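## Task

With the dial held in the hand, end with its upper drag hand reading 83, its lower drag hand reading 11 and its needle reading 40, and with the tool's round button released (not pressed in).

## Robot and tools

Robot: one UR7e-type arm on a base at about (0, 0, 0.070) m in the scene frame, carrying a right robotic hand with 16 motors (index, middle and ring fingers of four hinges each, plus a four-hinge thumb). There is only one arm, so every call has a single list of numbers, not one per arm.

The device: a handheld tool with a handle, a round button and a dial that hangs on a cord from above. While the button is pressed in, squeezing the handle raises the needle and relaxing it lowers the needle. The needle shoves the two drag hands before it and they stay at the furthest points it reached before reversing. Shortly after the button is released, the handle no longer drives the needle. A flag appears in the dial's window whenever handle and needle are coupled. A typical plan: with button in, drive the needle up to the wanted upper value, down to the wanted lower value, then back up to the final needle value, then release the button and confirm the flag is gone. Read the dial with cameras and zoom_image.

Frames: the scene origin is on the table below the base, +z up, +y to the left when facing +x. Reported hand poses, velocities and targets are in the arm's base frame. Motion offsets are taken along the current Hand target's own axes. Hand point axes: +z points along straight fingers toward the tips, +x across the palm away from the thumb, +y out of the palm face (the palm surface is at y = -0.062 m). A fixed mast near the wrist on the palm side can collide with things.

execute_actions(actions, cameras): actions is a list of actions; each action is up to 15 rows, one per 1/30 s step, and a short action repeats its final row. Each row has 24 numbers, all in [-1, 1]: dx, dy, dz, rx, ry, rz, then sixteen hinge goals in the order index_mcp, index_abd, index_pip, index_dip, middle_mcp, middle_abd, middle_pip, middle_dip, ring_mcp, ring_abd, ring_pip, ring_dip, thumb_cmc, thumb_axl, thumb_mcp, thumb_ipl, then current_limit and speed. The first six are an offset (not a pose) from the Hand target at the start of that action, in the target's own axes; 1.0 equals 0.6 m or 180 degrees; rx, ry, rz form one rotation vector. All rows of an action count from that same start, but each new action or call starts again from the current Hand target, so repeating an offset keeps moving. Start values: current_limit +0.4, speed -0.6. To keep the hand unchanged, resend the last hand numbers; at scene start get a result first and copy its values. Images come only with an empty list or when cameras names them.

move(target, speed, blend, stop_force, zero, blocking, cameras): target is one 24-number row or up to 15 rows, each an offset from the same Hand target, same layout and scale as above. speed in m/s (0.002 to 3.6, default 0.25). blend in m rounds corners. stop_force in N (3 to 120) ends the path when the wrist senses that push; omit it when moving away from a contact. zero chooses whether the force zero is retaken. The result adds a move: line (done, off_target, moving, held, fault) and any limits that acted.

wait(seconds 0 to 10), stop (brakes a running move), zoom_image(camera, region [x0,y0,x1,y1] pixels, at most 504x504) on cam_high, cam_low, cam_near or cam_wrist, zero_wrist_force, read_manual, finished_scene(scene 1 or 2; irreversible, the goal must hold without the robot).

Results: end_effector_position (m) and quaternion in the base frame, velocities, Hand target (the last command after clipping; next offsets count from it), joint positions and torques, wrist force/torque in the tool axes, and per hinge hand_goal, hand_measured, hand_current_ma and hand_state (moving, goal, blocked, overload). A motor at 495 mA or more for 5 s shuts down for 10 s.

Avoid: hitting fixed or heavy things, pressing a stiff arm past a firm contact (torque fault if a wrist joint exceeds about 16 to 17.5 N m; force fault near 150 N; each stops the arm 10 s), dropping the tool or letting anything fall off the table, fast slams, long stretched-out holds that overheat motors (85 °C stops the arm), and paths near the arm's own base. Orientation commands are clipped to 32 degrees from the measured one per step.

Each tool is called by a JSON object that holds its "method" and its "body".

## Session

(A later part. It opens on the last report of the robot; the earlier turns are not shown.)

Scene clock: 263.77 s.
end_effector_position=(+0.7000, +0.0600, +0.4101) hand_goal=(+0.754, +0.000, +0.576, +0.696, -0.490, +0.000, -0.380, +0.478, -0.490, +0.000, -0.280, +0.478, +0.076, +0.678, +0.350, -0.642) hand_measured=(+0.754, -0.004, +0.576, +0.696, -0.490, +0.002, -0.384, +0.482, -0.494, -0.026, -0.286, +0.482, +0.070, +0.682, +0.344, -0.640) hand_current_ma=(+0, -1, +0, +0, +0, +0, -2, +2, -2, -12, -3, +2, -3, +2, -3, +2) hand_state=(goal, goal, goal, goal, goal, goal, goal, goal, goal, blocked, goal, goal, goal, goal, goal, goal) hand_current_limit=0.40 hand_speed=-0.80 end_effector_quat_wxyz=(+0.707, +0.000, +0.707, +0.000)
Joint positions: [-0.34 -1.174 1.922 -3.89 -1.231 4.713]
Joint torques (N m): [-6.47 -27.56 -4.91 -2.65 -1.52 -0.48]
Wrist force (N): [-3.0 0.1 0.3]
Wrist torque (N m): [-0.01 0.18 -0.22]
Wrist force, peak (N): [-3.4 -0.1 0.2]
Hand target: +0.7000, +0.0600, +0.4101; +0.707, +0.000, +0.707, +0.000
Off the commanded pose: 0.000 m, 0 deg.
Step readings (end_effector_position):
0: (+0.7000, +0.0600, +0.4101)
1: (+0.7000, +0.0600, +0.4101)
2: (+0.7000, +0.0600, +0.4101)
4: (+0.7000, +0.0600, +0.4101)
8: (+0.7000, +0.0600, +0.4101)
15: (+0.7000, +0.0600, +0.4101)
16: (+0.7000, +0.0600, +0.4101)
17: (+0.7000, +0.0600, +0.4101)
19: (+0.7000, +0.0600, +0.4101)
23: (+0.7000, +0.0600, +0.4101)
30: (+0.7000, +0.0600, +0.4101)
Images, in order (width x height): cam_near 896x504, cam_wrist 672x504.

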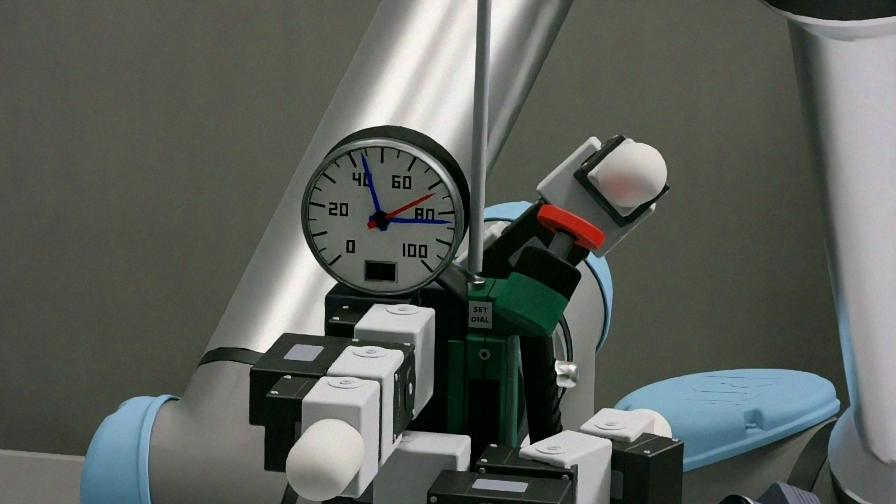

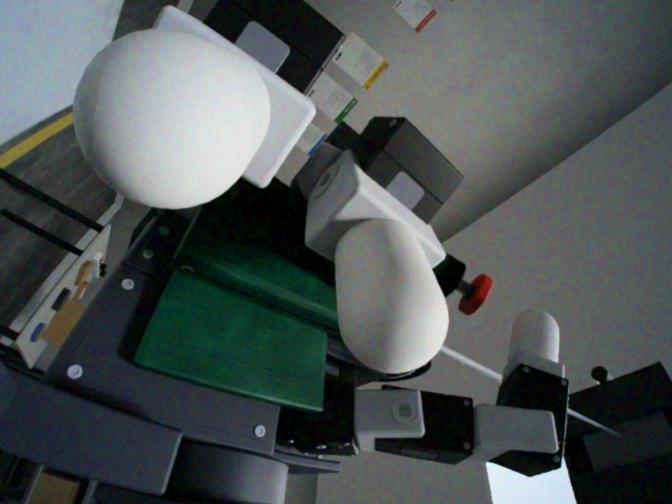

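{"method": "execute_actions", "body": {"actions": [[[0,0,0,0,0,0,0.754,0,0.576,0.696,-0.640,0,-0.860,0.478,-0.640,0,-0.760,0.478,0.075,0.677,0.3,-0.643,0.4,-0.7]],[[0,0,0,0,0,0,0.754,0,0.576,0.696,-0.640,0,-0.860,0.478,-0.640,0,-0.760,0.478,0.075,0.677,0.3,-0.643,0.4,-0.7]],[[0,0,0,0,0,0,0.754,0,0.576,0.696,-0.640,0,-0.860,0.478,-0.640,0,-0.760,0.478,0.075,0.677,0.0,-0.643,0.4,-0.8]],[[0,0,0,0,0,0,0.754,0,0.576,0.696,-0.640,0,-0.860,0.478,-0.640,0,-0.760,0.478,0.075,0.677,0.0,-0.643,0.4,-0.8]],[[0,0,0,0,0,0,0.754,0,0.576,0.696,-0.510,0,-0.460,0.478,-0.510,0,-0.360,0.478,0.075,0.677,0.0,-0.643,0.4,-0.8]],[[0,0,0,0,0,0,0.754,0,0.576,0.696,-0.510,0,-0.460,0.478,-0.510,0,-0.360,0.478,0.075,0.677,0.0,-0.643,0.4,-0.8]]], "cameras": ["cam_near","cam_wrist"]}}

{"method": "zoom_image", "body": {"camera": "cam_near", "region": [300, 110, 480, 290]}}

Scene clock: 285.60 s.
end_effector_position=(+0.7000, +0.0600, +0.4101) hand_goal=(+0.754, +0.000, +0.576, +0.696, -0.510, +0.000, -0.460, +0.478, -0.510, +0.000, -0.360, +0.478, +0.076, +0.678, +0.000, -0.642) hand_measured=(+0.754, -0.004, +0.576, +0.696, -0.484, +0.006, -0.462, +0.482, -0.506, -0.026, -0.366, +0.480, +0.064, +0.674, +0.068, -0.614) hand_current_ma=(+0, -1, +0, +0, +21, +1, -1, +2, +3, -12, -3, +1, -7, -3, +100, +33) hand_state=(goal, goal, goal, goal, blocked, goal, goal, goal, goal, blocked, goal, goal, goal, goal, blocked, blocked) hand_current_limit=0.40 hand_speed=-0.80 end_effector_quat_wxyz=(+0.707, +0.000, +0.707, +0.000)
Joint positions: [-0.34 -1.174 1.922 -3.89 -1.231 4.713]
Joint torques (N m): [-5.66 -28.18 -10.11 -3.14 -1.18 0.17]
Wrist force (N): [-1.2 -0.1 0.1]
Wrist torque (N m): [-0.03 0.10 -0.11]
Wrist force, peak (N): [-3.3 0.1 0.1]
Hand target: +0.7000, +0.0600, +0.4101; +0.707, +0.000, +0.707, +0.000
Off the commanded pose: 0.000 m, 0 deg.
Step readings (end_effector_position):
0: (+0.7000, +0.0600, +0.4101)
1: (+0.7000, +0.0600, +0.4101)
2: (+0.7000, +0.0600, +0.4101)
4: (+0.7000, +0.0600, +0.4101)
8: (+0.7000, +0.0600, +0.4101)
15: (+0.7000, +0.0600, +0.4101)
16: (+0.7000, +0.0600, +0.4101)
17: (+0.7000, +0.0600, +0.4101)
19: (+0.7000, +0.0600, +0.4101)
23: (+0.7000, +0.0600, +0.4101)
30: (+0.7000, +0.0600, +0.4101)
31: (+0.7000, +0.0600, +0.4101)
32: (+0.7000, +0.0600, +0.4101)
34: (+0.7000, +0.0600, +0.4101)
38: (+0.7000, +0.0600, +0.4101)
45: (+0.7000, +0.0600, +0.4101)
46: (+0.7000, +0.0600, +0.4101)
47: (+0.7000, +0.0600, +0.4101)
49: (+0.7000, +0.0600, +0.4101)
53: (+0.7000, +0.0600, +0.4101)
60: (+0.7000, +0.0600, +0.4101)
61: (+0.7000, +0.0600, +0.4101)
62: (+0.7000, +0.0600, +0.4101)
64: (+0.7000, +0.0600, +0.4101)
68: (+0.7000, +0.0600, +0.4101)
75: (+0.7000, +0.0600, +0.4101)
76: (+0.7000, +0.0600, +0.4101)
77: (+0.7000, +0.0600, +0.4101)
79: (+0.7000, +0.0600, +0.4101)
83: (+0.7000, +0.0600, +0.4101)
90: (+0.7000, +0.0600, +0.4101)
Images, in order (width x height): cam_near 896x504, cam_wrist 672x504.

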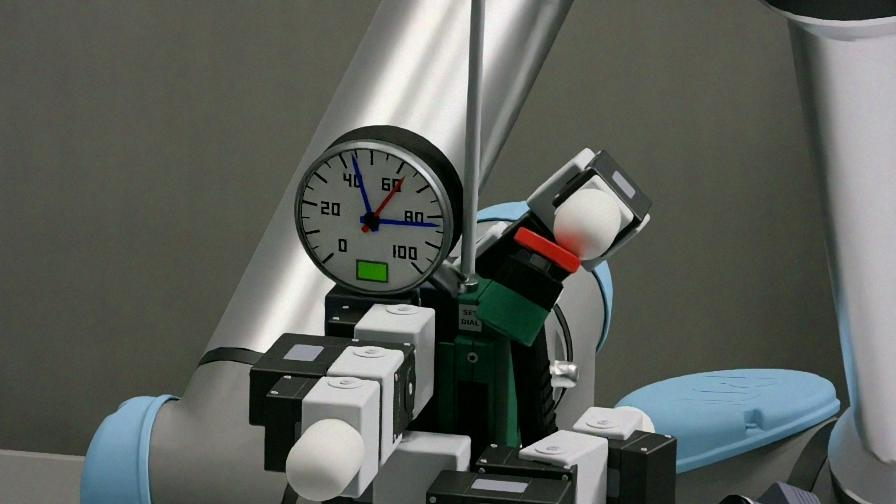

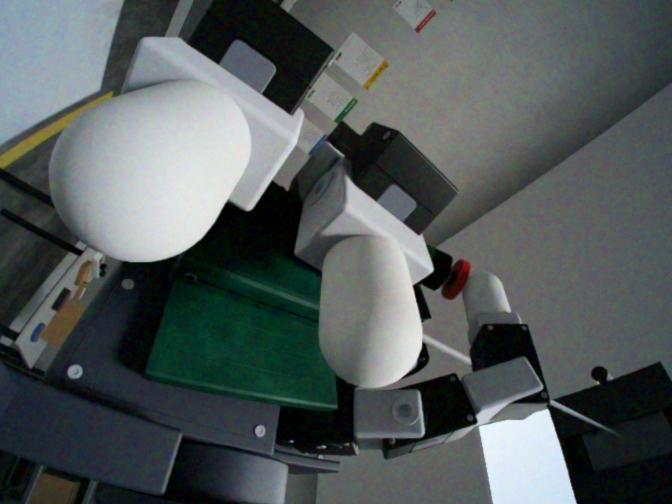

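Scaled by 2.800 from the camera's 896x504 image, which has a finer 1280x720 frame.

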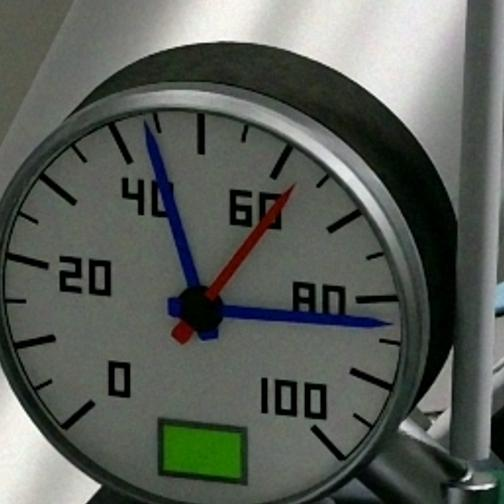

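{"method": "execute_actions", "body": {"actions": [[[0,0,0,0,0,0,0.754,0,0.576,0.696,-0.510,0,-0.460,0.478,-0.510,0,-0.360,0.478,0.075,0.677,0.3,-0.643,0.4,-0.6]],[[0,0,0,0,0,0,0.754,0,0.576,0.696,-0.510,0,-0.460,0.478,-0.510,0,-0.360,0.478,0.075,0.677,0.3,-0.643,0.4,-0.6]],[[0,0,0,0,0,0,0.754,0,0.576,0.696,-0.650,0,-0.880,0.478,-0.650,0,-0.800,0.478,0.075,0.677,0.3,-0.643,0.4,-0.7]],[[0,0,0,0,0,0,0.754,0,0.576,0.696,-0.650,0,-0.880,0.478,-0.650,0,-0.800,0.478,0.075,0.677,0.3,-0.643,0.4,-0.7]]], "cameras": ["cam_near","cam_wrist"]}}

{"method": "zoom_image", "body": {"camera": "cam_near", "region": [290, 100, 650, 460]}}

{"method": "zoom_image", "body": {"camera": "cam_wrist", "region": [0, 150, 480, 504]}}

Scene clock: 336.60 s.
end_effector_position=(+0.7000, +0.0600, +0.4101) hand_goal=(+0.754, +0.000, +0.576, +0.696, -0.650, +0.000, -0.880, +0.478, -0.650, +0.000, -0.800, +0.478, +0.076, +0.678, +0.300, -0.642) hand_measured=(+0.754, -0.004, +0.576, +0.696, -0.554, +0.002, -0.698, +0.482, -0.600, -0.036, -0.654, +0.480, +0.070, +0.680, +0.294, -0.640) hand_current_ma=(+0, -1, +0, +0, +121, +1, +258, +2, +52, -19, +196, +1, -3, +1, -4, +2) hand_state=(goal, goal, goal, goal, blocked, goal, blocked, goal, blocked, blocked, blocked, goal, goal, goal, goal, goal) hand_current_limit=0.40 hand_speed=-0.70 end_effector_quat_wxyz=(+0.707, +0.000, +0.707, +0.000)
Joint positions: [-0.34 -1.174 1.922 -3.89 -1.231 4.713]
Joint torques (N m): [-5.22 -28.68 -17.78 -3.42 -1.1 0.27]
Wrist force (N): [0.0 0.2 -0.1]
Wrist torque (N m): [0.03 0.03 -0.01]
Wrist force, peak (N): [-2.1 -0.2 0.3]
Hand target: +0.7000, +0.0600, +0.4101; +0.707, +0.000, +0.707, +0.000
Off the commanded pose: 0.000 m, 0 deg.
Step readings (end_effector_position):
0: (+0.7000, +0.0600, +0.4101)
1: (+0.7000, +0.0600, +0.4101)
2: (+0.7000, +0.0600, +0.4101)
4: (+0.7000, +0.0600, +0.4101)
8: (+0.7000, +0.0600, +0.4101)
15: (+0.7000, +0.0600, +0.4101)
16: (+0.7000, +0.0600, +0.4101)
17: (+0.7000, +0.0600, +0.4101)
19: (+0.7000, +0.0600, +0.4101)
23: (+0.7000, +0.0600, +0.4101)
30: (+0.7000, +0.0600, +0.4101)
31: (+0.7000, +0.0600, +0.4101)
32: (+0.7000, +0.0600, +0.4101)
34: (+0.7000, +0.0600, +0.4101)
38: (+0.7000, +0.0600, +0.4101)
45: (+0.7000, +0.0600, +0.4101)
46: (+0.7000, +0.0600, +0.4101)
47: (+0.7000, +0.0600, +0.4101)
49: (+0.7000, +0.0600, +0.4101)
53: (+0.7000, +0.0600, +0.4101)
60: (+0.7000, +0.0600, +0.4101)
Images, in order (width x height): cam_near 896x504, cam_wrist 672x504.

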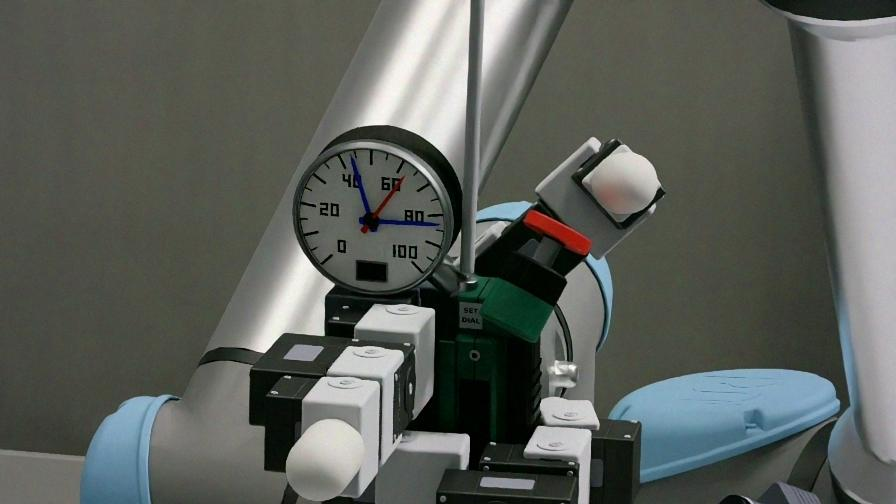

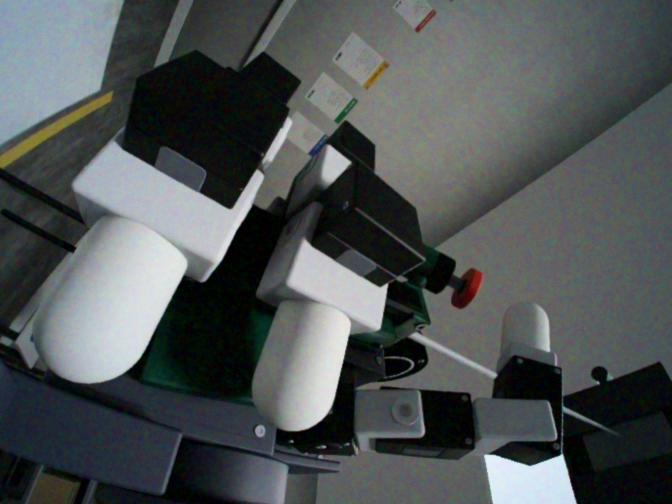

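Scaled by 1.400 from the camera's 896x504 image, which has a finer 1280x720 frame.

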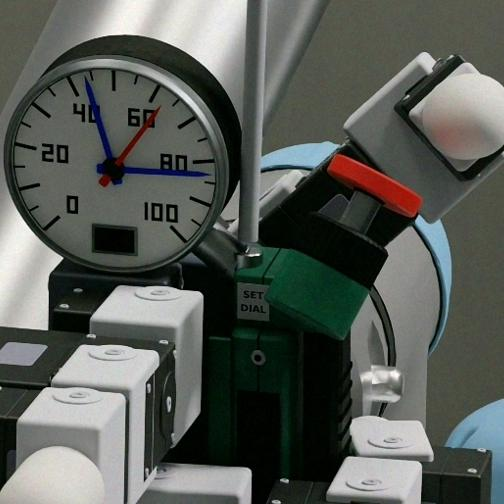

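Scaled by 1.050 from the camera's 672x504 image, which has a finer 960x720 frame.

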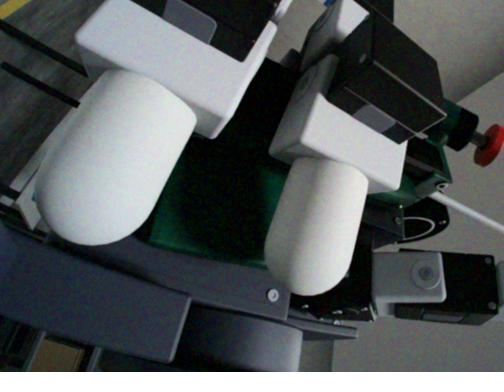

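{"method": "execute_actions", "body": {"actions": [[[0,0,0,0,0,0,0.754,0,0.576,0.696,-0.660,0,-0.880,0.478,-0.660,0,-0.800,0.478,0.075,0.677,0.03,-0.643,0.4,-0.8]],[[0,0,0,0,0,0,0.754,0,0.576,0.696,-0.660,0,-0.880,0.478,-0.660,0,-0.800,0.478,0.075,0.677,0.03,-0.643,0.4,-0.8]],[[0,0,0,0,0,0,0.754,0,0.576,0.696,-0.510,0,-0.450,0.478,-0.510,0,-0.350,0.478,0.075,0.677,0.03,-0.643,0.4,-0.8]],[[0,0,0,0,0,0,0.754,0,0.576,0.696,-0.510,0,-0.450,0.478,-0.510,0,-0.350,0.478,0.075,0.677,0.03,-0.643,0.4,-0.8]]], "cameras": ["cam_near"]}}

{"method": "zoom_image", "body": {"camera": "cam_near", "region": [285, 120, 465, 300]}}

Scene clock: 359.67 s.
end_effector_position=(+0.7000, +0.0600, +0.4101) hand_goal=(+0.754, +0.000, +0.576, +0.696, -0.510, +0.000, -0.450, +0.478, -0.510, +0.000, -0.350, +0.478, +0.076, +0.678, +0.030, -0.642) hand_measured=(+0.754, -0.004, +0.576, +0.696, -0.486, +0.004, -0.452, +0.482, -0.506, -0.026, -0.356, +0.480, +0.066, +0.676, +0.084, -0.618) hand_current_ma=(+0, -1, +0, +0, +21, +1, -1, +2, +3, -12, -3, +1, -6, -1, +74, +27) hand_state=(goal, goal, goal, goal, blocked, goal, goal, goal, goal, blocked, goal, goal, goal, goal, blocked, blocked) hand_current_limit=0.40 hand_speed=-0.80 end_effector_quat_wxyz=(+0.707, +0.000, +0.707, +0.000)
Joint positions: [-0.34 -1.174 1.922 -3.89 -1.231 4.713]
Joint torques (N m): [-7.64 -27.9 -27.14 -3.39 -1.32 0.36]
Wrist force (N): [-0.2 0.1 0.0]
Wrist torque (N m): [0.01 0.06 -0.03]
Wrist force, peak (N): [-0.1 0.2 0.8]
Hand target: +0.7000, +0.0600, +0.4101; +0.707, +0.000, +0.707, +0.000
Off the commanded pose: 0.000 m, 0 deg.
Step readings (end_effector_position):
0: (+0.7000, +0.0600, +0.4101)
1: (+0.7000, +0.0600, +0.4101)
2: (+0.7000, +0.0600, +0.4101)
4: (+0.7000, +0.0600, +0.4101)
8: (+0.7000, +0.0600, +0.4101)
15: (+0.7000, +0.0600, +0.4101)
16: (+0.7000, +0.0600, +0.4101)
17: (+0.7000, +0.0600, +0.4101)
19: (+0.7000, +0.0600, +0.4101)
23: (+0.7000, +0.0600, +0.4101)
30: (+0.7000, +0.0600, +0.4101)
31: (+0.7000, +0.0600, +0.4101)
32: (+0.7000, +0.0600, +0.4101)
34: (+0.7000, +0.0600, +0.4101)
38: (+0.7000, +0.0600, +0.4101)
45: (+0.7000, +0.0600, +0.4101)
46: (+0.7000, +0.0600, +0.4101)
47: (+0.7000, +0.0600, +0.4101)
49: (+0.7000, +0.0600, +0.4101)
53: (+0.7000, +0.0600, +0.4101)
60: (+0.7000, +0.0600, +0.4101)
Images, in order (width x height): cam_near 896x504.

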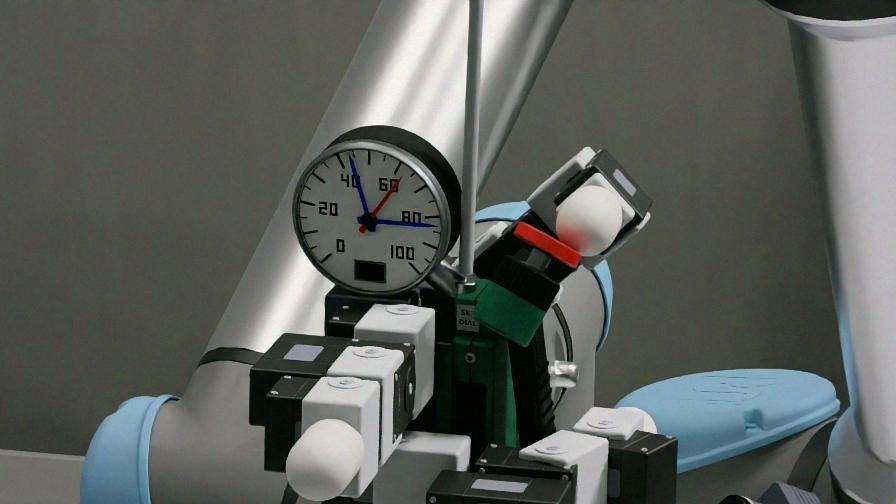

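Scaled by 2.800 from the camera's 896x504 image, which has a finer 1280x720 frame.

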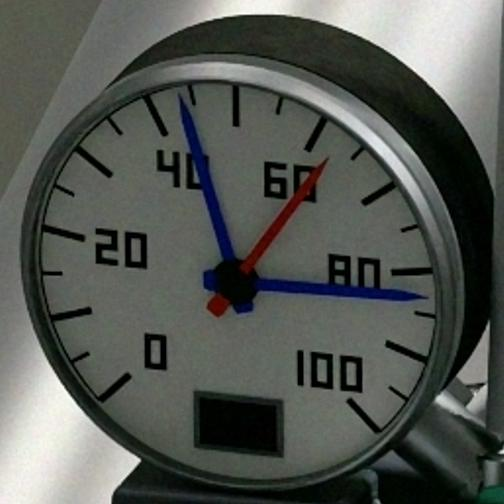

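{"method": "execute_actions", "body": {"actions": [[[0,0,0,0,0,0,0.754,0,0.576,0.696,-0.660,0,-0.880,0.478,-0.660,0,-0.800,0.478,0.075,0.677,0.25,-0.643,0.4,-0.65]],[[0,0,0,0,0,0,0.754,0,0.576,0.696,-0.660,0,-0.880,0.478,-0.660,0,-0.800,0.478,0.075,0.677,0.25,-0.643,0.4,-0.65]],[[0,0,0,0,0,0,0.754,0,0.576,0.696,-0.660,0,-0.880,0.478,-0.660,0,-0.800,0.478,0.075,0.677,-0.02,-0.643,0.4,-0.8]],[[0,0,0,0,0,0,0.754,0,0.576,0.696,-0.660,0,-0.880,0.478,-0.660,0,-0.800,0.478,0.075,0.677,-0.02,-0.643,0.4,-0.8]],[[0,0,0,0,0,0,0.754,0,0.576,0.696,-0.510,0,-0.450,0.478,-0.510,0,-0.350,0.478,0.075,0.677,-0.02,-0.643,0.4,-0.8]],[[0,0,0,0,0,0,0.754,0,0.576,0.696,-0.510,0,-0.450,0.478,-0.510,0,-0.350,0.478,0.075,0.677,-0.02,-0.643,0.4,-0.8]]], "cameras": ["cam_near"]}}

{"method": "zoom_image", "body": {"camera": "cam_near", "region": [285, 120, 465, 300]}}

Scene clock: 379.73 s.
end_effector_position=(+0.7000, +0.0600, +0.4101) hand_goal=(+0.754, +0.000, +0.576, +0.696, -0.510, +0.000, -0.450, +0.478, -0.510, +0.000, -0.350, +0.478, +0.076, +0.678, -0.020, -0.642) hand_measured=(+0.754, -0.004, +0.576, +0.696, -0.474, +0.006, -0.450, +0.482, -0.494, -0.030, -0.354, +0.480, +0.064, +0.674, +0.028, -0.614) hand_current_ma=(+0, -1, +0, +0, +35, +2, +0, +2, +11, -14, -1, +1, -8, -2, +65, +32) hand_state=(goal, goal, goal, goal, blocked, goal, goal, goal, goal, blocked, goal, goal, goal, goal, blocked, blocked) hand_current_limit=0.40 hand_speed=-0.80 end_effector_quat_wxyz=(+0.707, +0.000, +0.707, +0.000)
Joint positions: [-0.34 -1.174 1.922 -3.89 -1.231 4.713]
Joint torques (N m): [-6.02 -28.83 -27.04 -2.99 -1.28 0.51]
Wrist force (N): [-3.0 -0.1 0.0]
Wrist torque (N m): [-0.01 0.21 -0.23]
Wrist force, peak (N): [-3.2 -0.1 0.4]
Hand target: +0.7000, +0.0600, +0.4101; +0.707, +0.000, +0.707, +0.000
Off the commanded pose: 0.000 m, 0 deg.
Step readings (end_effector_position):
0: (+0.7000, +0.0600, +0.4101)
1: (+0.7000, +0.0600, +0.4101)
2: (+0.7000, +0.0600, +0.4101)
4: (+0.7000, +0.0600, +0.4101)
8: (+0.7000, +0.0600, +0.4101)
15: (+0.7000, +0.0600, +0.4101)
16: (+0.7000, +0.0600, +0.4101)
17: (+0.7000, +0.0600, +0.4101)
19: (+0.7000, +0.0600, +0.4101)
23: (+0.7000, +0.0600, +0.4101)
30: (+0.7000, +0.0600, +0.4101)
31: (+0.7000, +0.0600, +0.4101)
32: (+0.7000, +0.0600, +0.4101)
34: (+0.7000, +0.0600, +0.4101)
38: (+0.7000, +0.0600, +0.4101)
45: (+0.7000, +0.0600, +0.4101)
46: (+0.7000, +0.0600, +0.4101)
47: (+0.7000, +0.0600, +0.4101)
49: (+0.7000, +0.0600, +0.4101)
53: (+0.7000, +0.0600, +0.4101)
60: (+0.7000, +0.0600, +0.4101)
61: (+0.7000, +0.0600, +0.4101)
62: (+0.7000, +0.0600, +0.4101)
64: (+0.7000, +0.0600, +0.4101)
68: (+0.7000, +0.0600, +0.4101)
75: (+0.7000, +0.0600, +0.4101)
76: (+0.7000, +0.0600, +0.4101)
77: (+0.7000, +0.0600, +0.4101)
79: (+0.7000, +0.0600, +0.4101)
83: (+0.7000, +0.0600, +0.4101)
90: (+0.7000, +0.0600, +0.4101)
Images, in order (width x height): cam_near 896x504.

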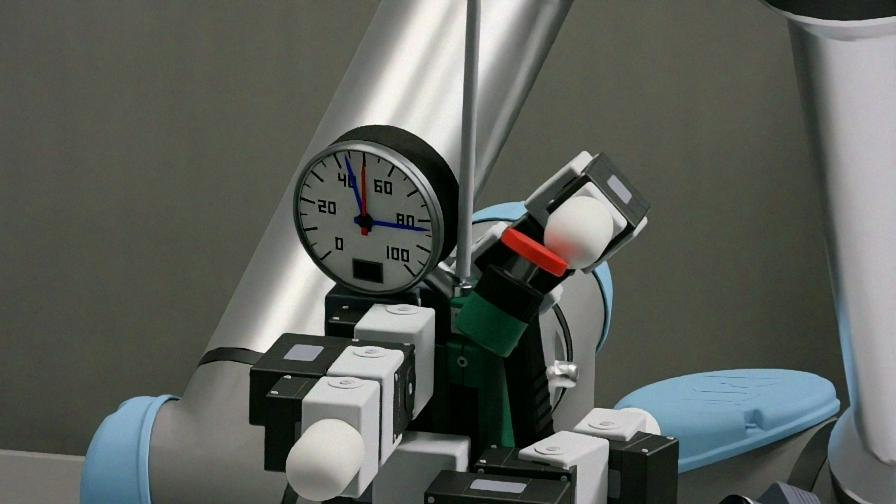

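Scaled by 2.800 from the camera's 896x504 image, which has a finer 1280x720 frame.

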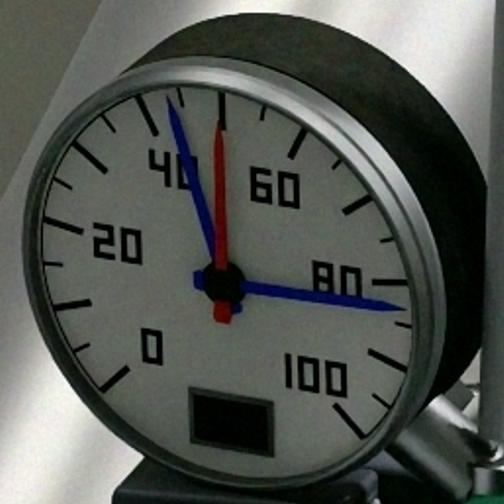

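{"method": "execute_actions", "body": {"actions": [[[0,0,0,0,0,0,-0.10,0,0.576,0.696,-0.510,0,-0.450,0.478,-0.510,0,-0.350,0.478,0.075,0.677,0.3,-0.643,0.4,-0.65]],[[0,0,0,0,0,0,-0.25,0,0.576,0.696,-0.510,0,-0.450,0.478,-0.510,0,-0.350,0.478,0.075,0.677,0.3,-0.643,0.4,-0.8]],[[0,0,0,0,0,0,-0.30,0,0.576,0.696,-0.510,0,-0.450,0.478,-0.510,0,-0.350,0.478,0.075,0.677,0.3,-0.643,0.4,-0.85]]], "cameras": ["cam_near","cam_wrist","cam_high"]}}

{"method": "zoom_image", "body": {"camera": "cam_near", "region": [290, 100, 690, 460]}}

{"method": "zoom_image", "body": {"camera": "cam_high", "region": [500, 20, 640, 160]}}

Scene clock: 457.43 s.
end_effector_position=(+0.7000, +0.0600, +0.4101) hand_goal=(-0.300, +0.000, +0.576, +0.696, -0.510, +0.000, -0.450, +0.478, -0.510, +0.000, -0.350, +0.478, +0.076, +0.678, +0.300, -0.642) hand_measured=(-0.134, -0.058, +0.582, +0.696, -0.492, +0.006, -0.444, +0.482, -0.506, -0.026, -0.352, +0.480, +0.064, +0.674, +0.294, -0.640) hand_current_ma=(+247, -34, +2, +0, +14, +2, +3, +2, +3, -12, -1, +1, -8, -2, -4, +2) hand_state=(blocked, blocked, goal, goal, goal, goal, goal, goal, goal, blocked, goal, goal, goal, goal, goal, goal) hand_current_limit=0.40 hand_speed=-0.85 end_effector_quat_wxyz=(+0.707, +0.000, +0.707, +0.000)
Joint positions: [-0.34 -1.174 1.922 -3.89 -1.231 4.713]
Joint torques (N m): [-6.25 -28.64 -9.46 -0.77 -1.21 0.72]
Wrist force (N): [0.2 -0.1 0.2]
Wrist torque (N m): [-0.02 0.03 -0.09]
Wrist force, peak (N): [-3.4 0.1 -0.1]
Hand target: +0.7000, +0.0600, +0.4101; +0.707, +0.000, +0.707, +0.000
Off the commanded pose: 0.000 m, 0 deg.
Step readings (end_effector_position):
0: (+0.7000, +0.0600, +0.4101)
1: (+0.7000, +0.0600, +0.4101)
2: (+0.7000, +0.0600, +0.4101)
4: (+0.7000, +0.0600, +0.4101)
8: (+0.7000, +0.0600, +0.4101)
15: (+0.7000, +0.0600, +0.4101)
16: (+0.7000, +0.0600, +0.4101)
17: (+0.7000, +0.0600, +0.4101)
19: (+0.7000, +0.0600, +0.4101)
23: (+0.7000, +0.0600, +0.4101)
30: (+0.7000, +0.0600, +0.4101)
31: (+0.7000, +0.0600, +0.4101)
32: (+0.7000, +0.0600, +0.4101)
34: (+0.7000, +0.0600, +0.4101)
38: (+0.7000, +0.0600, +0.4101)
45: (+0.7000, +0.0600, +0.4101)
Images, in order (width x height): cam_high 896x504, cam_near 896x504, cam_wrist 672x504.

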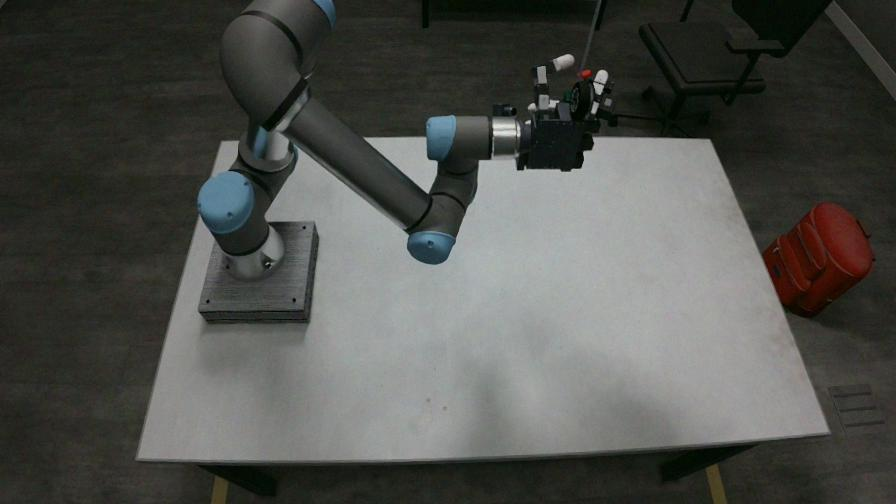

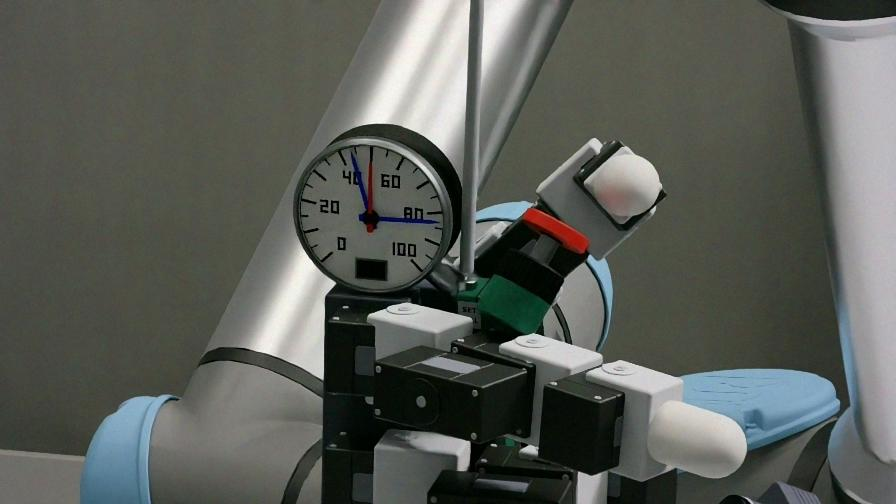

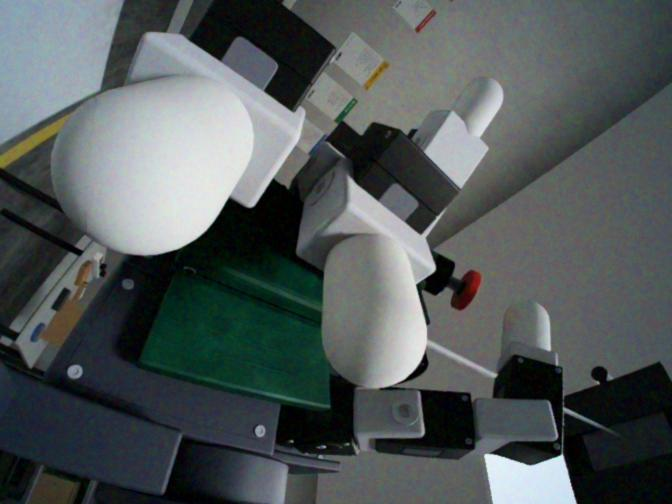

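Scaled by 1.260 from the camera's 896x504 image, which has a finer 1280x720 frame.

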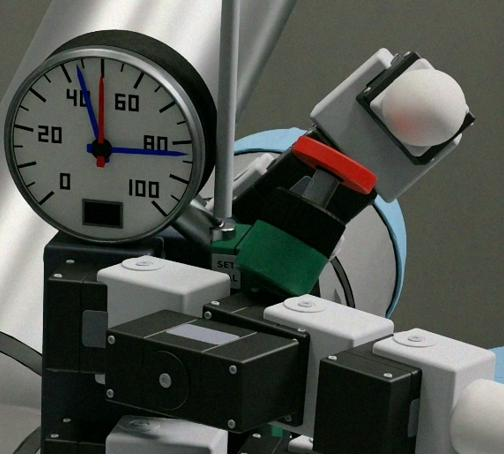

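Scaled by 3.600 from the camera's 896x504 image, which has a finer 1280x720 frame.

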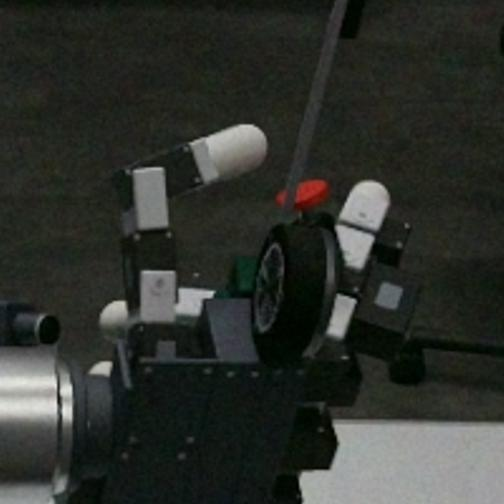

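{"method": "execute_actions", "body": {"actions": [[[0,0,0,0,0,0,-0.30,0,0.576,0.696,-0.490,0,-0.380,0.478,-0.490,0,-0.280,0.478,0.075,0.677,0.4,-0.643,0.4,-0.85]],[[0,0,0,0,0,0,-0.45,0,0.576,0.696,-0.490,0,-0.380,0.478,-0.490,0,-0.280,0.478,0.075,0.677,0.4,-0.643,0.4,-0.85]],[[0,0,0,0,0,0,-0.45,0,0.576,0.696,-0.490,0,-0.380,0.478,-0.490,0,-0.280,0.478,0.075,0.677,0.4,-0.643,0.4,-0.85]]], "cameras": ["cam_near","cam_wrist","cam_high"]}}

{"method": "zoom_image", "body": {"camera": "cam_near", "region": [290, 100, 690, 460]}}

{"method": "zoom_image", "body": {"camera": "cam_high", "region": [500, 20, 640, 160]}}

Scene clock: 511.23 s.
end_effector_position=(+0.7000, +0.0600, +0.4101) hand_goal=(-0.450, +0.000, +0.576, +0.696, -0.490, +0.000, -0.380, +0.478, -0.490, +0.000, -0.280, +0.478, +0.076, +0.678, +0.400, -0.642) hand_measured=(-0.404, -0.070, +0.578, +0.696, -0.476, +0.004, -0.380, +0.482, -0.480, -0.026, -0.282, +0.480, +0.064, +0.674, +0.396, -0.640) hand_current_ma=(+46, -44, +1, +0, +11, +1, +0, +2, +6, -12, -1, +1, -8, -2, -3, +2) hand_state=(blocked, blocked, goal, goal, goal, goal, goal, goal, goal, blocked, goal, goal, goal, goal, goal, goal) hand_current_limit=0.40 hand_speed=-0.85 end_effector_quat_wxyz=(+0.707, +0.000, +0.707, +0.000)
Joint positions: [-0.34 -1.174 1.922 -3.89 -1.231 4.713]
Joint torques (N m): [-6.06 -29.39 -5.54 -0.11 -1.19 0.79]
Wrist force (N): [-0.5 0.1 -0.1]
Wrist torque (N m): [0.02 0.03 -0.10]
Wrist force, peak (N): [-0.7 -0.4 0.0]
Hand target: +0.7000, +0.0600, +0.4101; +0.707, +0.000, +0.707, +0.000
Off the commanded pose: 0.000 m, 0 deg.
Step readings (end_effector_position):
0: (+0.7000, +0.0600, +0.4101)
1: (+0.7000, +0.0600, +0.4101)
2: (+0.7000, +0.0600, +0.4101)
4: (+0.7000, +0.0600, +0.4101)
8: (+0.7000, +0.0600, +0.4101)
15: (+0.7000, +0.0600, +0.4101)
16: (+0.7000, +0.0600, +0.4101)
17: (+0.7000, +0.0600, +0.4101)
19: (+0.7000, +0.0600, +0.4101)
23: (+0.7000, +0.0600, +0.4101)
30: (+0.7000, +0.0600, +0.4101)
31: (+0.7000, +0.0600, +0.4101)
32: (+0.7000, +0.0600, +0.4101)
34: (+0.7000, +0.0600, +0.4101)
38: (+0.7000, +0.0600, +0.4101)
45: (+0.7000, +0.0600, +0.4101)
Images, in order (width x height): cam_high 896x504, cam_near 896x504, cam_wrist 672x504.

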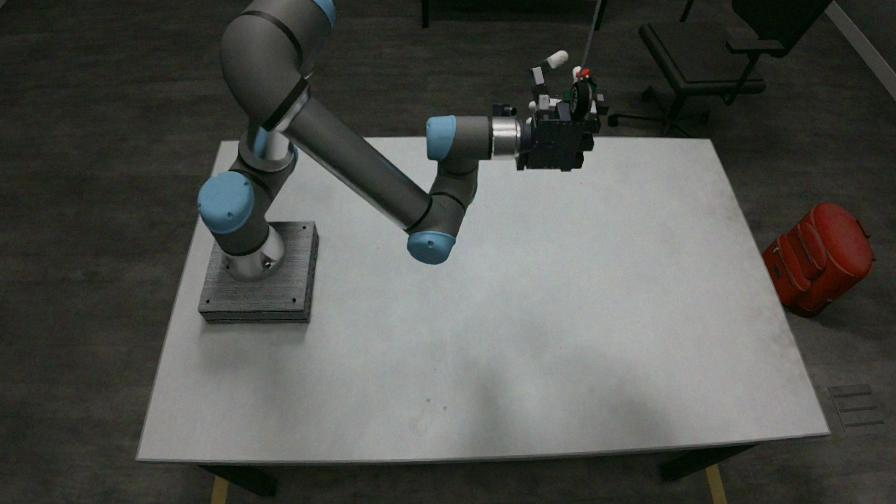

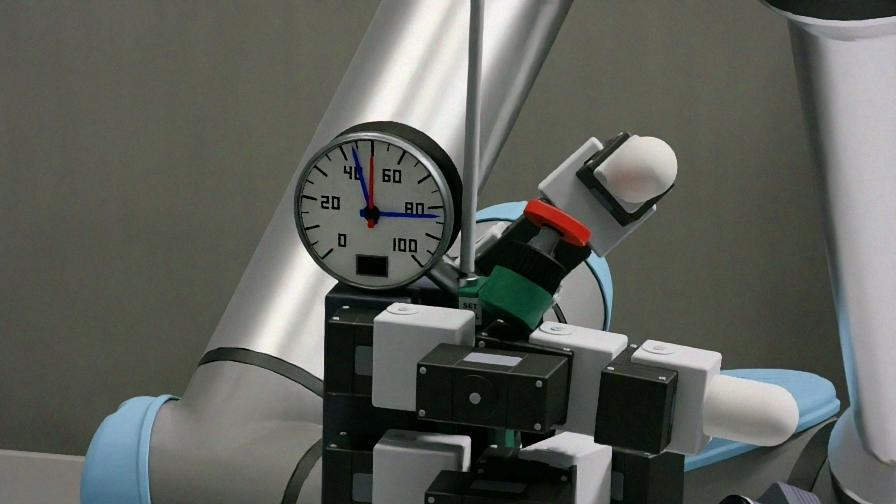

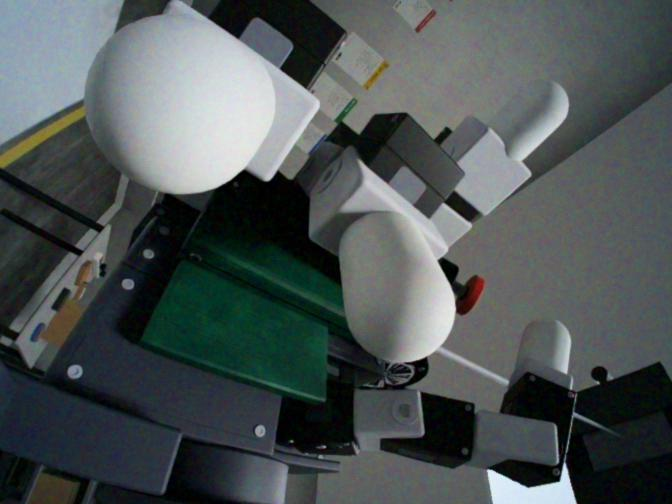

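Scaled by 1.260 from the camera's 896x504 image, which has a finer 1280x720 frame.

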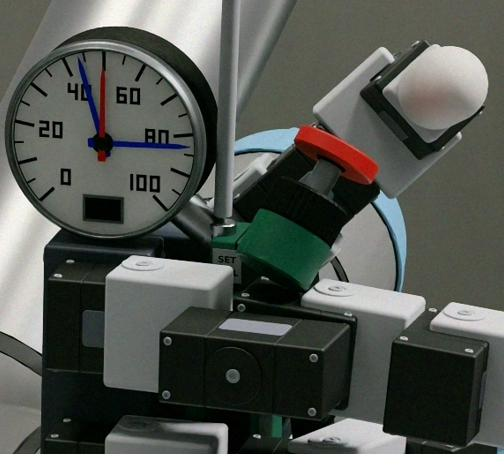

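Scaled by 3.600 from the camera's 896x504 image, which has a finer 1280x720 frame.

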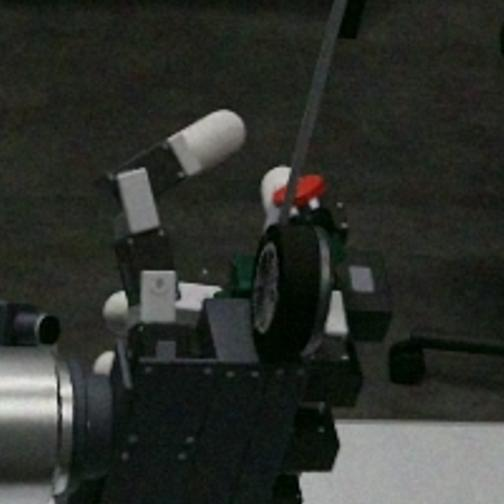

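{"method": "execute_actions", "body": {"actions": [[[0,0,0,0,0,0,-0.55,0.05,0.576,0.696,-0.560,0,-0.280,0.478,-0.560,0,-0.180,0.478,0.075,0.677,0.45,-0.643,0.4,-0.85]],[[0,0,0,0,0,0,-0.60,0.05,0.576,0.696,-0.640,0,-0.200,0.478,-0.640,0,-0.100,0.478,0.075,0.677,0.45,-0.643,0.4,-0.85]],[[0,0,0,0,0,0,-0.60,0.05,0.576,0.696,-0.640,0,-0.200,0.478,-0.640,0,-0.100,0.478,0.075,0.677,0.45,-0.643,0.4,-0.85]]], "cameras": ["cam_near","cam_wrist","cam_high"]}}

{"method": "zoom_image", "body": {"camera": "cam_high", "region": [500, 20, 640, 160]}}

Scene clock: 555.17 s.
end_effector_position=(+0.7000, +0.0600, +0.4101) hand_goal=(-0.600, +0.050, +0.576, +0.696, -0.640, +0.000, -0.200, +0.478, -0.640, +0.000, -0.100, +0.478, +0.076, +0.678, +0.450, -0.642) hand_measured=(-0.556, -0.048, +0.572, +0.696, -0.596, +0.004, -0.202, +0.482, -0.610, -0.026, -0.102, +0.480, +0.064, +0.674, +0.446, -0.640) hand_current_ma=(+45, -66, -1, +0, +45, +1, -1, +2, +28, -12, -1, +1, -8, -2, -2, +2) hand_state=(blocked, blocked, goal, goal, blocked, goal, goal, goal, blocked, blocked, goal, goal, goal, goal, goal, goal) hand_current_limit=0.40 hand_speed=-0.85 end_effector_quat_wxyz=(+0.707, +0.000, +0.707, +0.000)
Joint positions: [-0.34 -1.174 1.922 -3.89 -1.231 4.713]
Joint torques (N m): [-6.73 -29.97 -5.96 -0.3 -1.39 0.91]
Wrist force (N): [0.4 -0.1 0.0]
Wrist torque (N m): [-0.02 -0.04 -0.10]
Wrist force, peak (N): [-0.4 -0.2 0.8]
Hand target: +0.7000, +0.0600, +0.4101; +0.707, +0.000, +0.707, +0.000
Off the commanded pose: 0.000 m, 0 deg.
Step readings (end_effector_position):
0: (+0.7000, +0.0600, +0.4101)
1: (+0.7000, +0.0600, +0.4101)
2: (+0.7000, +0.0600, +0.4101)
4: (+0.7000, +0.0600, +0.4101)
8: (+0.7000, +0.0600, +0.4101)
15: (+0.7000, +0.0600, +0.4101)
16: (+0.7000, +0.0600, +0.4101)
17: (+0.7000, +0.0600, +0.4101)
19: (+0.7000, +0.0600, +0.4101)
23: (+0.7000, +0.0600, +0.4101)
30: (+0.7000, +0.0600, +0.4101)
31: (+0.7000, +0.0600, +0.4101)
32: (+0.7000, +0.0600, +0.4101)
34: (+0.7000, +0.0600, +0.4101)
38: (+0.7000, +0.0600, +0.4101)
45: (+0.7000, +0.0600, +0.4101)
Images, in order (width x height): cam_high 896x504, cam_near 896x504, cam_wrist 672x504.

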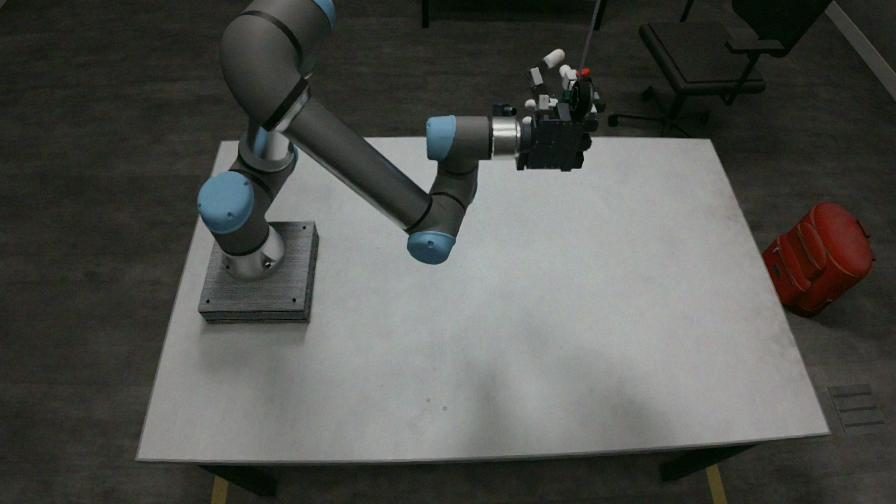

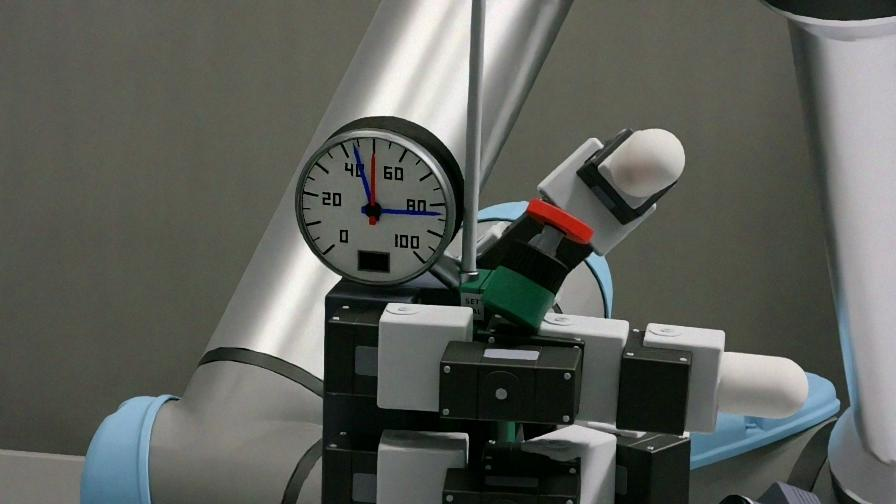

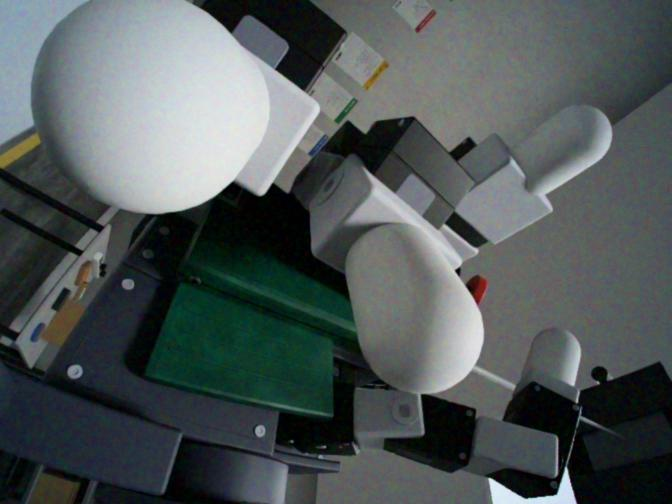

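Scaled by 3.600 from the camera's 896x504 image, which has a finer 1280x720 frame.

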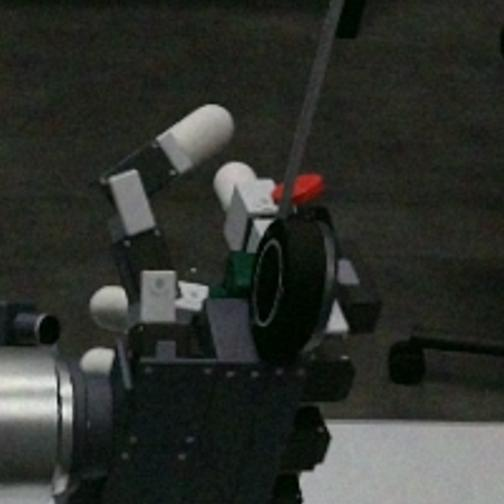

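{"method": "execute_actions", "body": {"actions": [[[0,0,0,0,0,0,-0.70,0.05,0.576,0.696,-0.640,0,-0.200,0.478,-0.640,0,-0.100,0.478,0.075,0.677,0.45,-0.643,0.4,-0.85]],[[0,0,0,0,0,0,-0.78,0.05,0.576,0.696,-0.640,0,-0.200,0.478,-0.640,0,-0.100,0.478,0.075,0.677,0.45,-0.643,0.4,-0.85]]], "cameras": ["cam_near","cam_wrist","cam_high"]}}

{"method": "zoom_image", "body": {"camera": "cam_high", "region": [500, 20, 640, 160]}}

Scene clock: 565.67 s.
end_effector_position=(+0.7000, +0.0600, +0.4101) hand_goal=(-0.780, +0.050, +0.576, +0.696, -0.640, +0.000, -0.200, +0.478, -0.640, +0.000, -0.100, +0.478, +0.076, +0.678, +0.450, -0.642) hand_measured=(-0.724, -0.014, +0.572, +0.696, -0.626, +0.000, -0.198, +0.482, -0.636, -0.026, -0.102, +0.480, +0.064, +0.674, +0.446, -0.640) hand_current_ma=(+60, -38, -1, +0, +10, +0, +0, +2, +3, -12, -1, +1, -8, -2, -2, +2) hand_state=(blocked, blocked, goal, goal, goal, goal, goal, goal, goal, blocked, goal, goal, goal, goal, goal, goal) hand_current_limit=0.40 hand_speed=-0.85 end_effector_quat_wxyz=(+0.707, +0.000, +0.707, +0.000)
Joint positions: [-0.34 -1.174 1.922 -3.89 -1.231 4.713]
Joint torques (N m): [-6.14 -28.9 -7.18 -0.39 -1.34 0.92]
Wrist force (N): [-0.2 0.0 0.4]
Wrist torque (N m): [-0.04 -0.05 -0.12]
Wrist force, peak (N): [-0.8 0.2 -0.1]
Hand target: +0.7000, +0.0600, +0.4101; +0.707, +0.000, +0.707, +0.000
Off the commanded pose: 0.000 m, 0 deg.
Step readings (end_effector_position):
0: (+0.7000, +0.0600, +0.4101)
1: (+0.7000, +0.0600, +0.4101)
2: (+0.7000, +0.0600, +0.4101)
4: (+0.7000, +0.0600, +0.4101)
8: (+0.7000, +0.0600, +0.4101)
15: (+0.7000, +0.0600, +0.4101)
16: (+0.7000, +0.0600, +0.4101)
17: (+0.7000, +0.0600, +0.4101)
19: (+0.7000, +0.0600, +0.4101)
23: (+0.7000, +0.0600, +0.4101)
30: (+0.7000, +0.0600, +0.4101)
Images, in order (width x height): cam_high 896x504, cam_near 896x504, cam_wrist 672x504.

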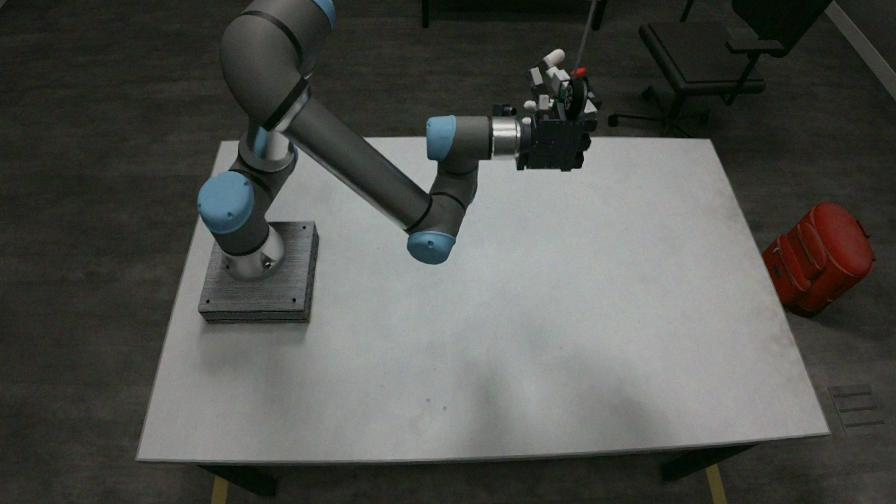

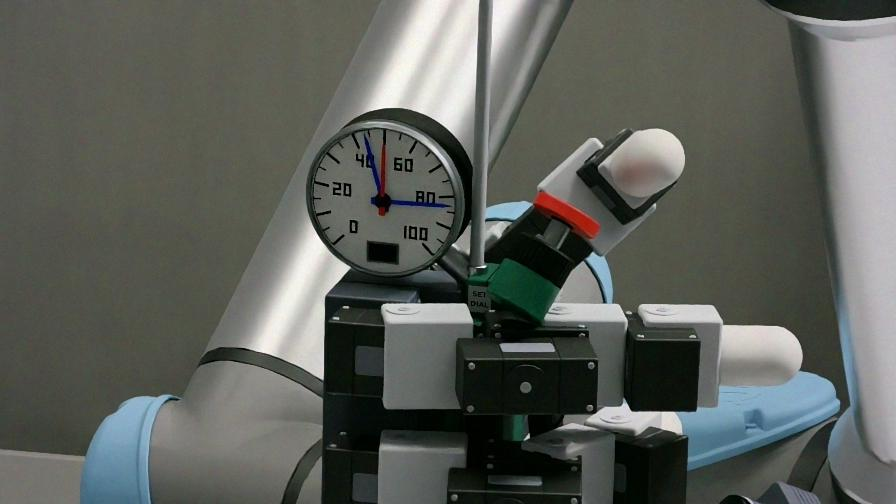

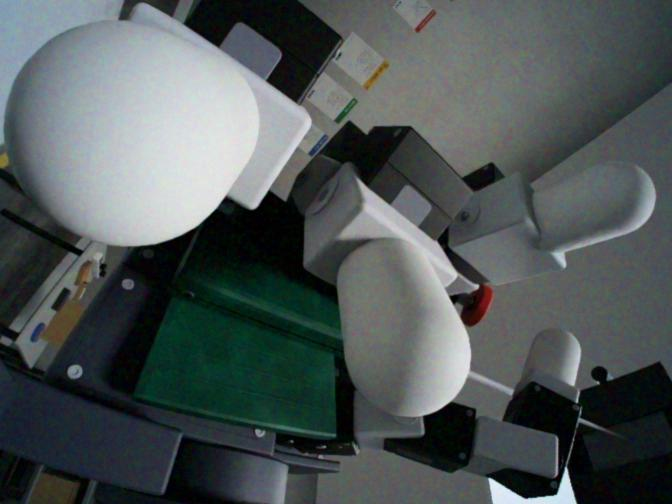

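Scaled by 3.600 from the camera's 896x504 image, which has a finer 1280x720 frame.

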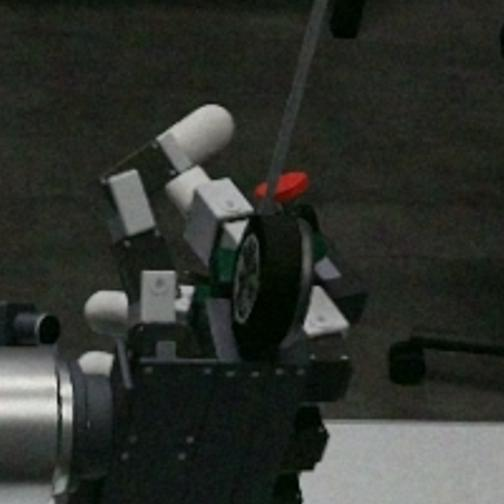

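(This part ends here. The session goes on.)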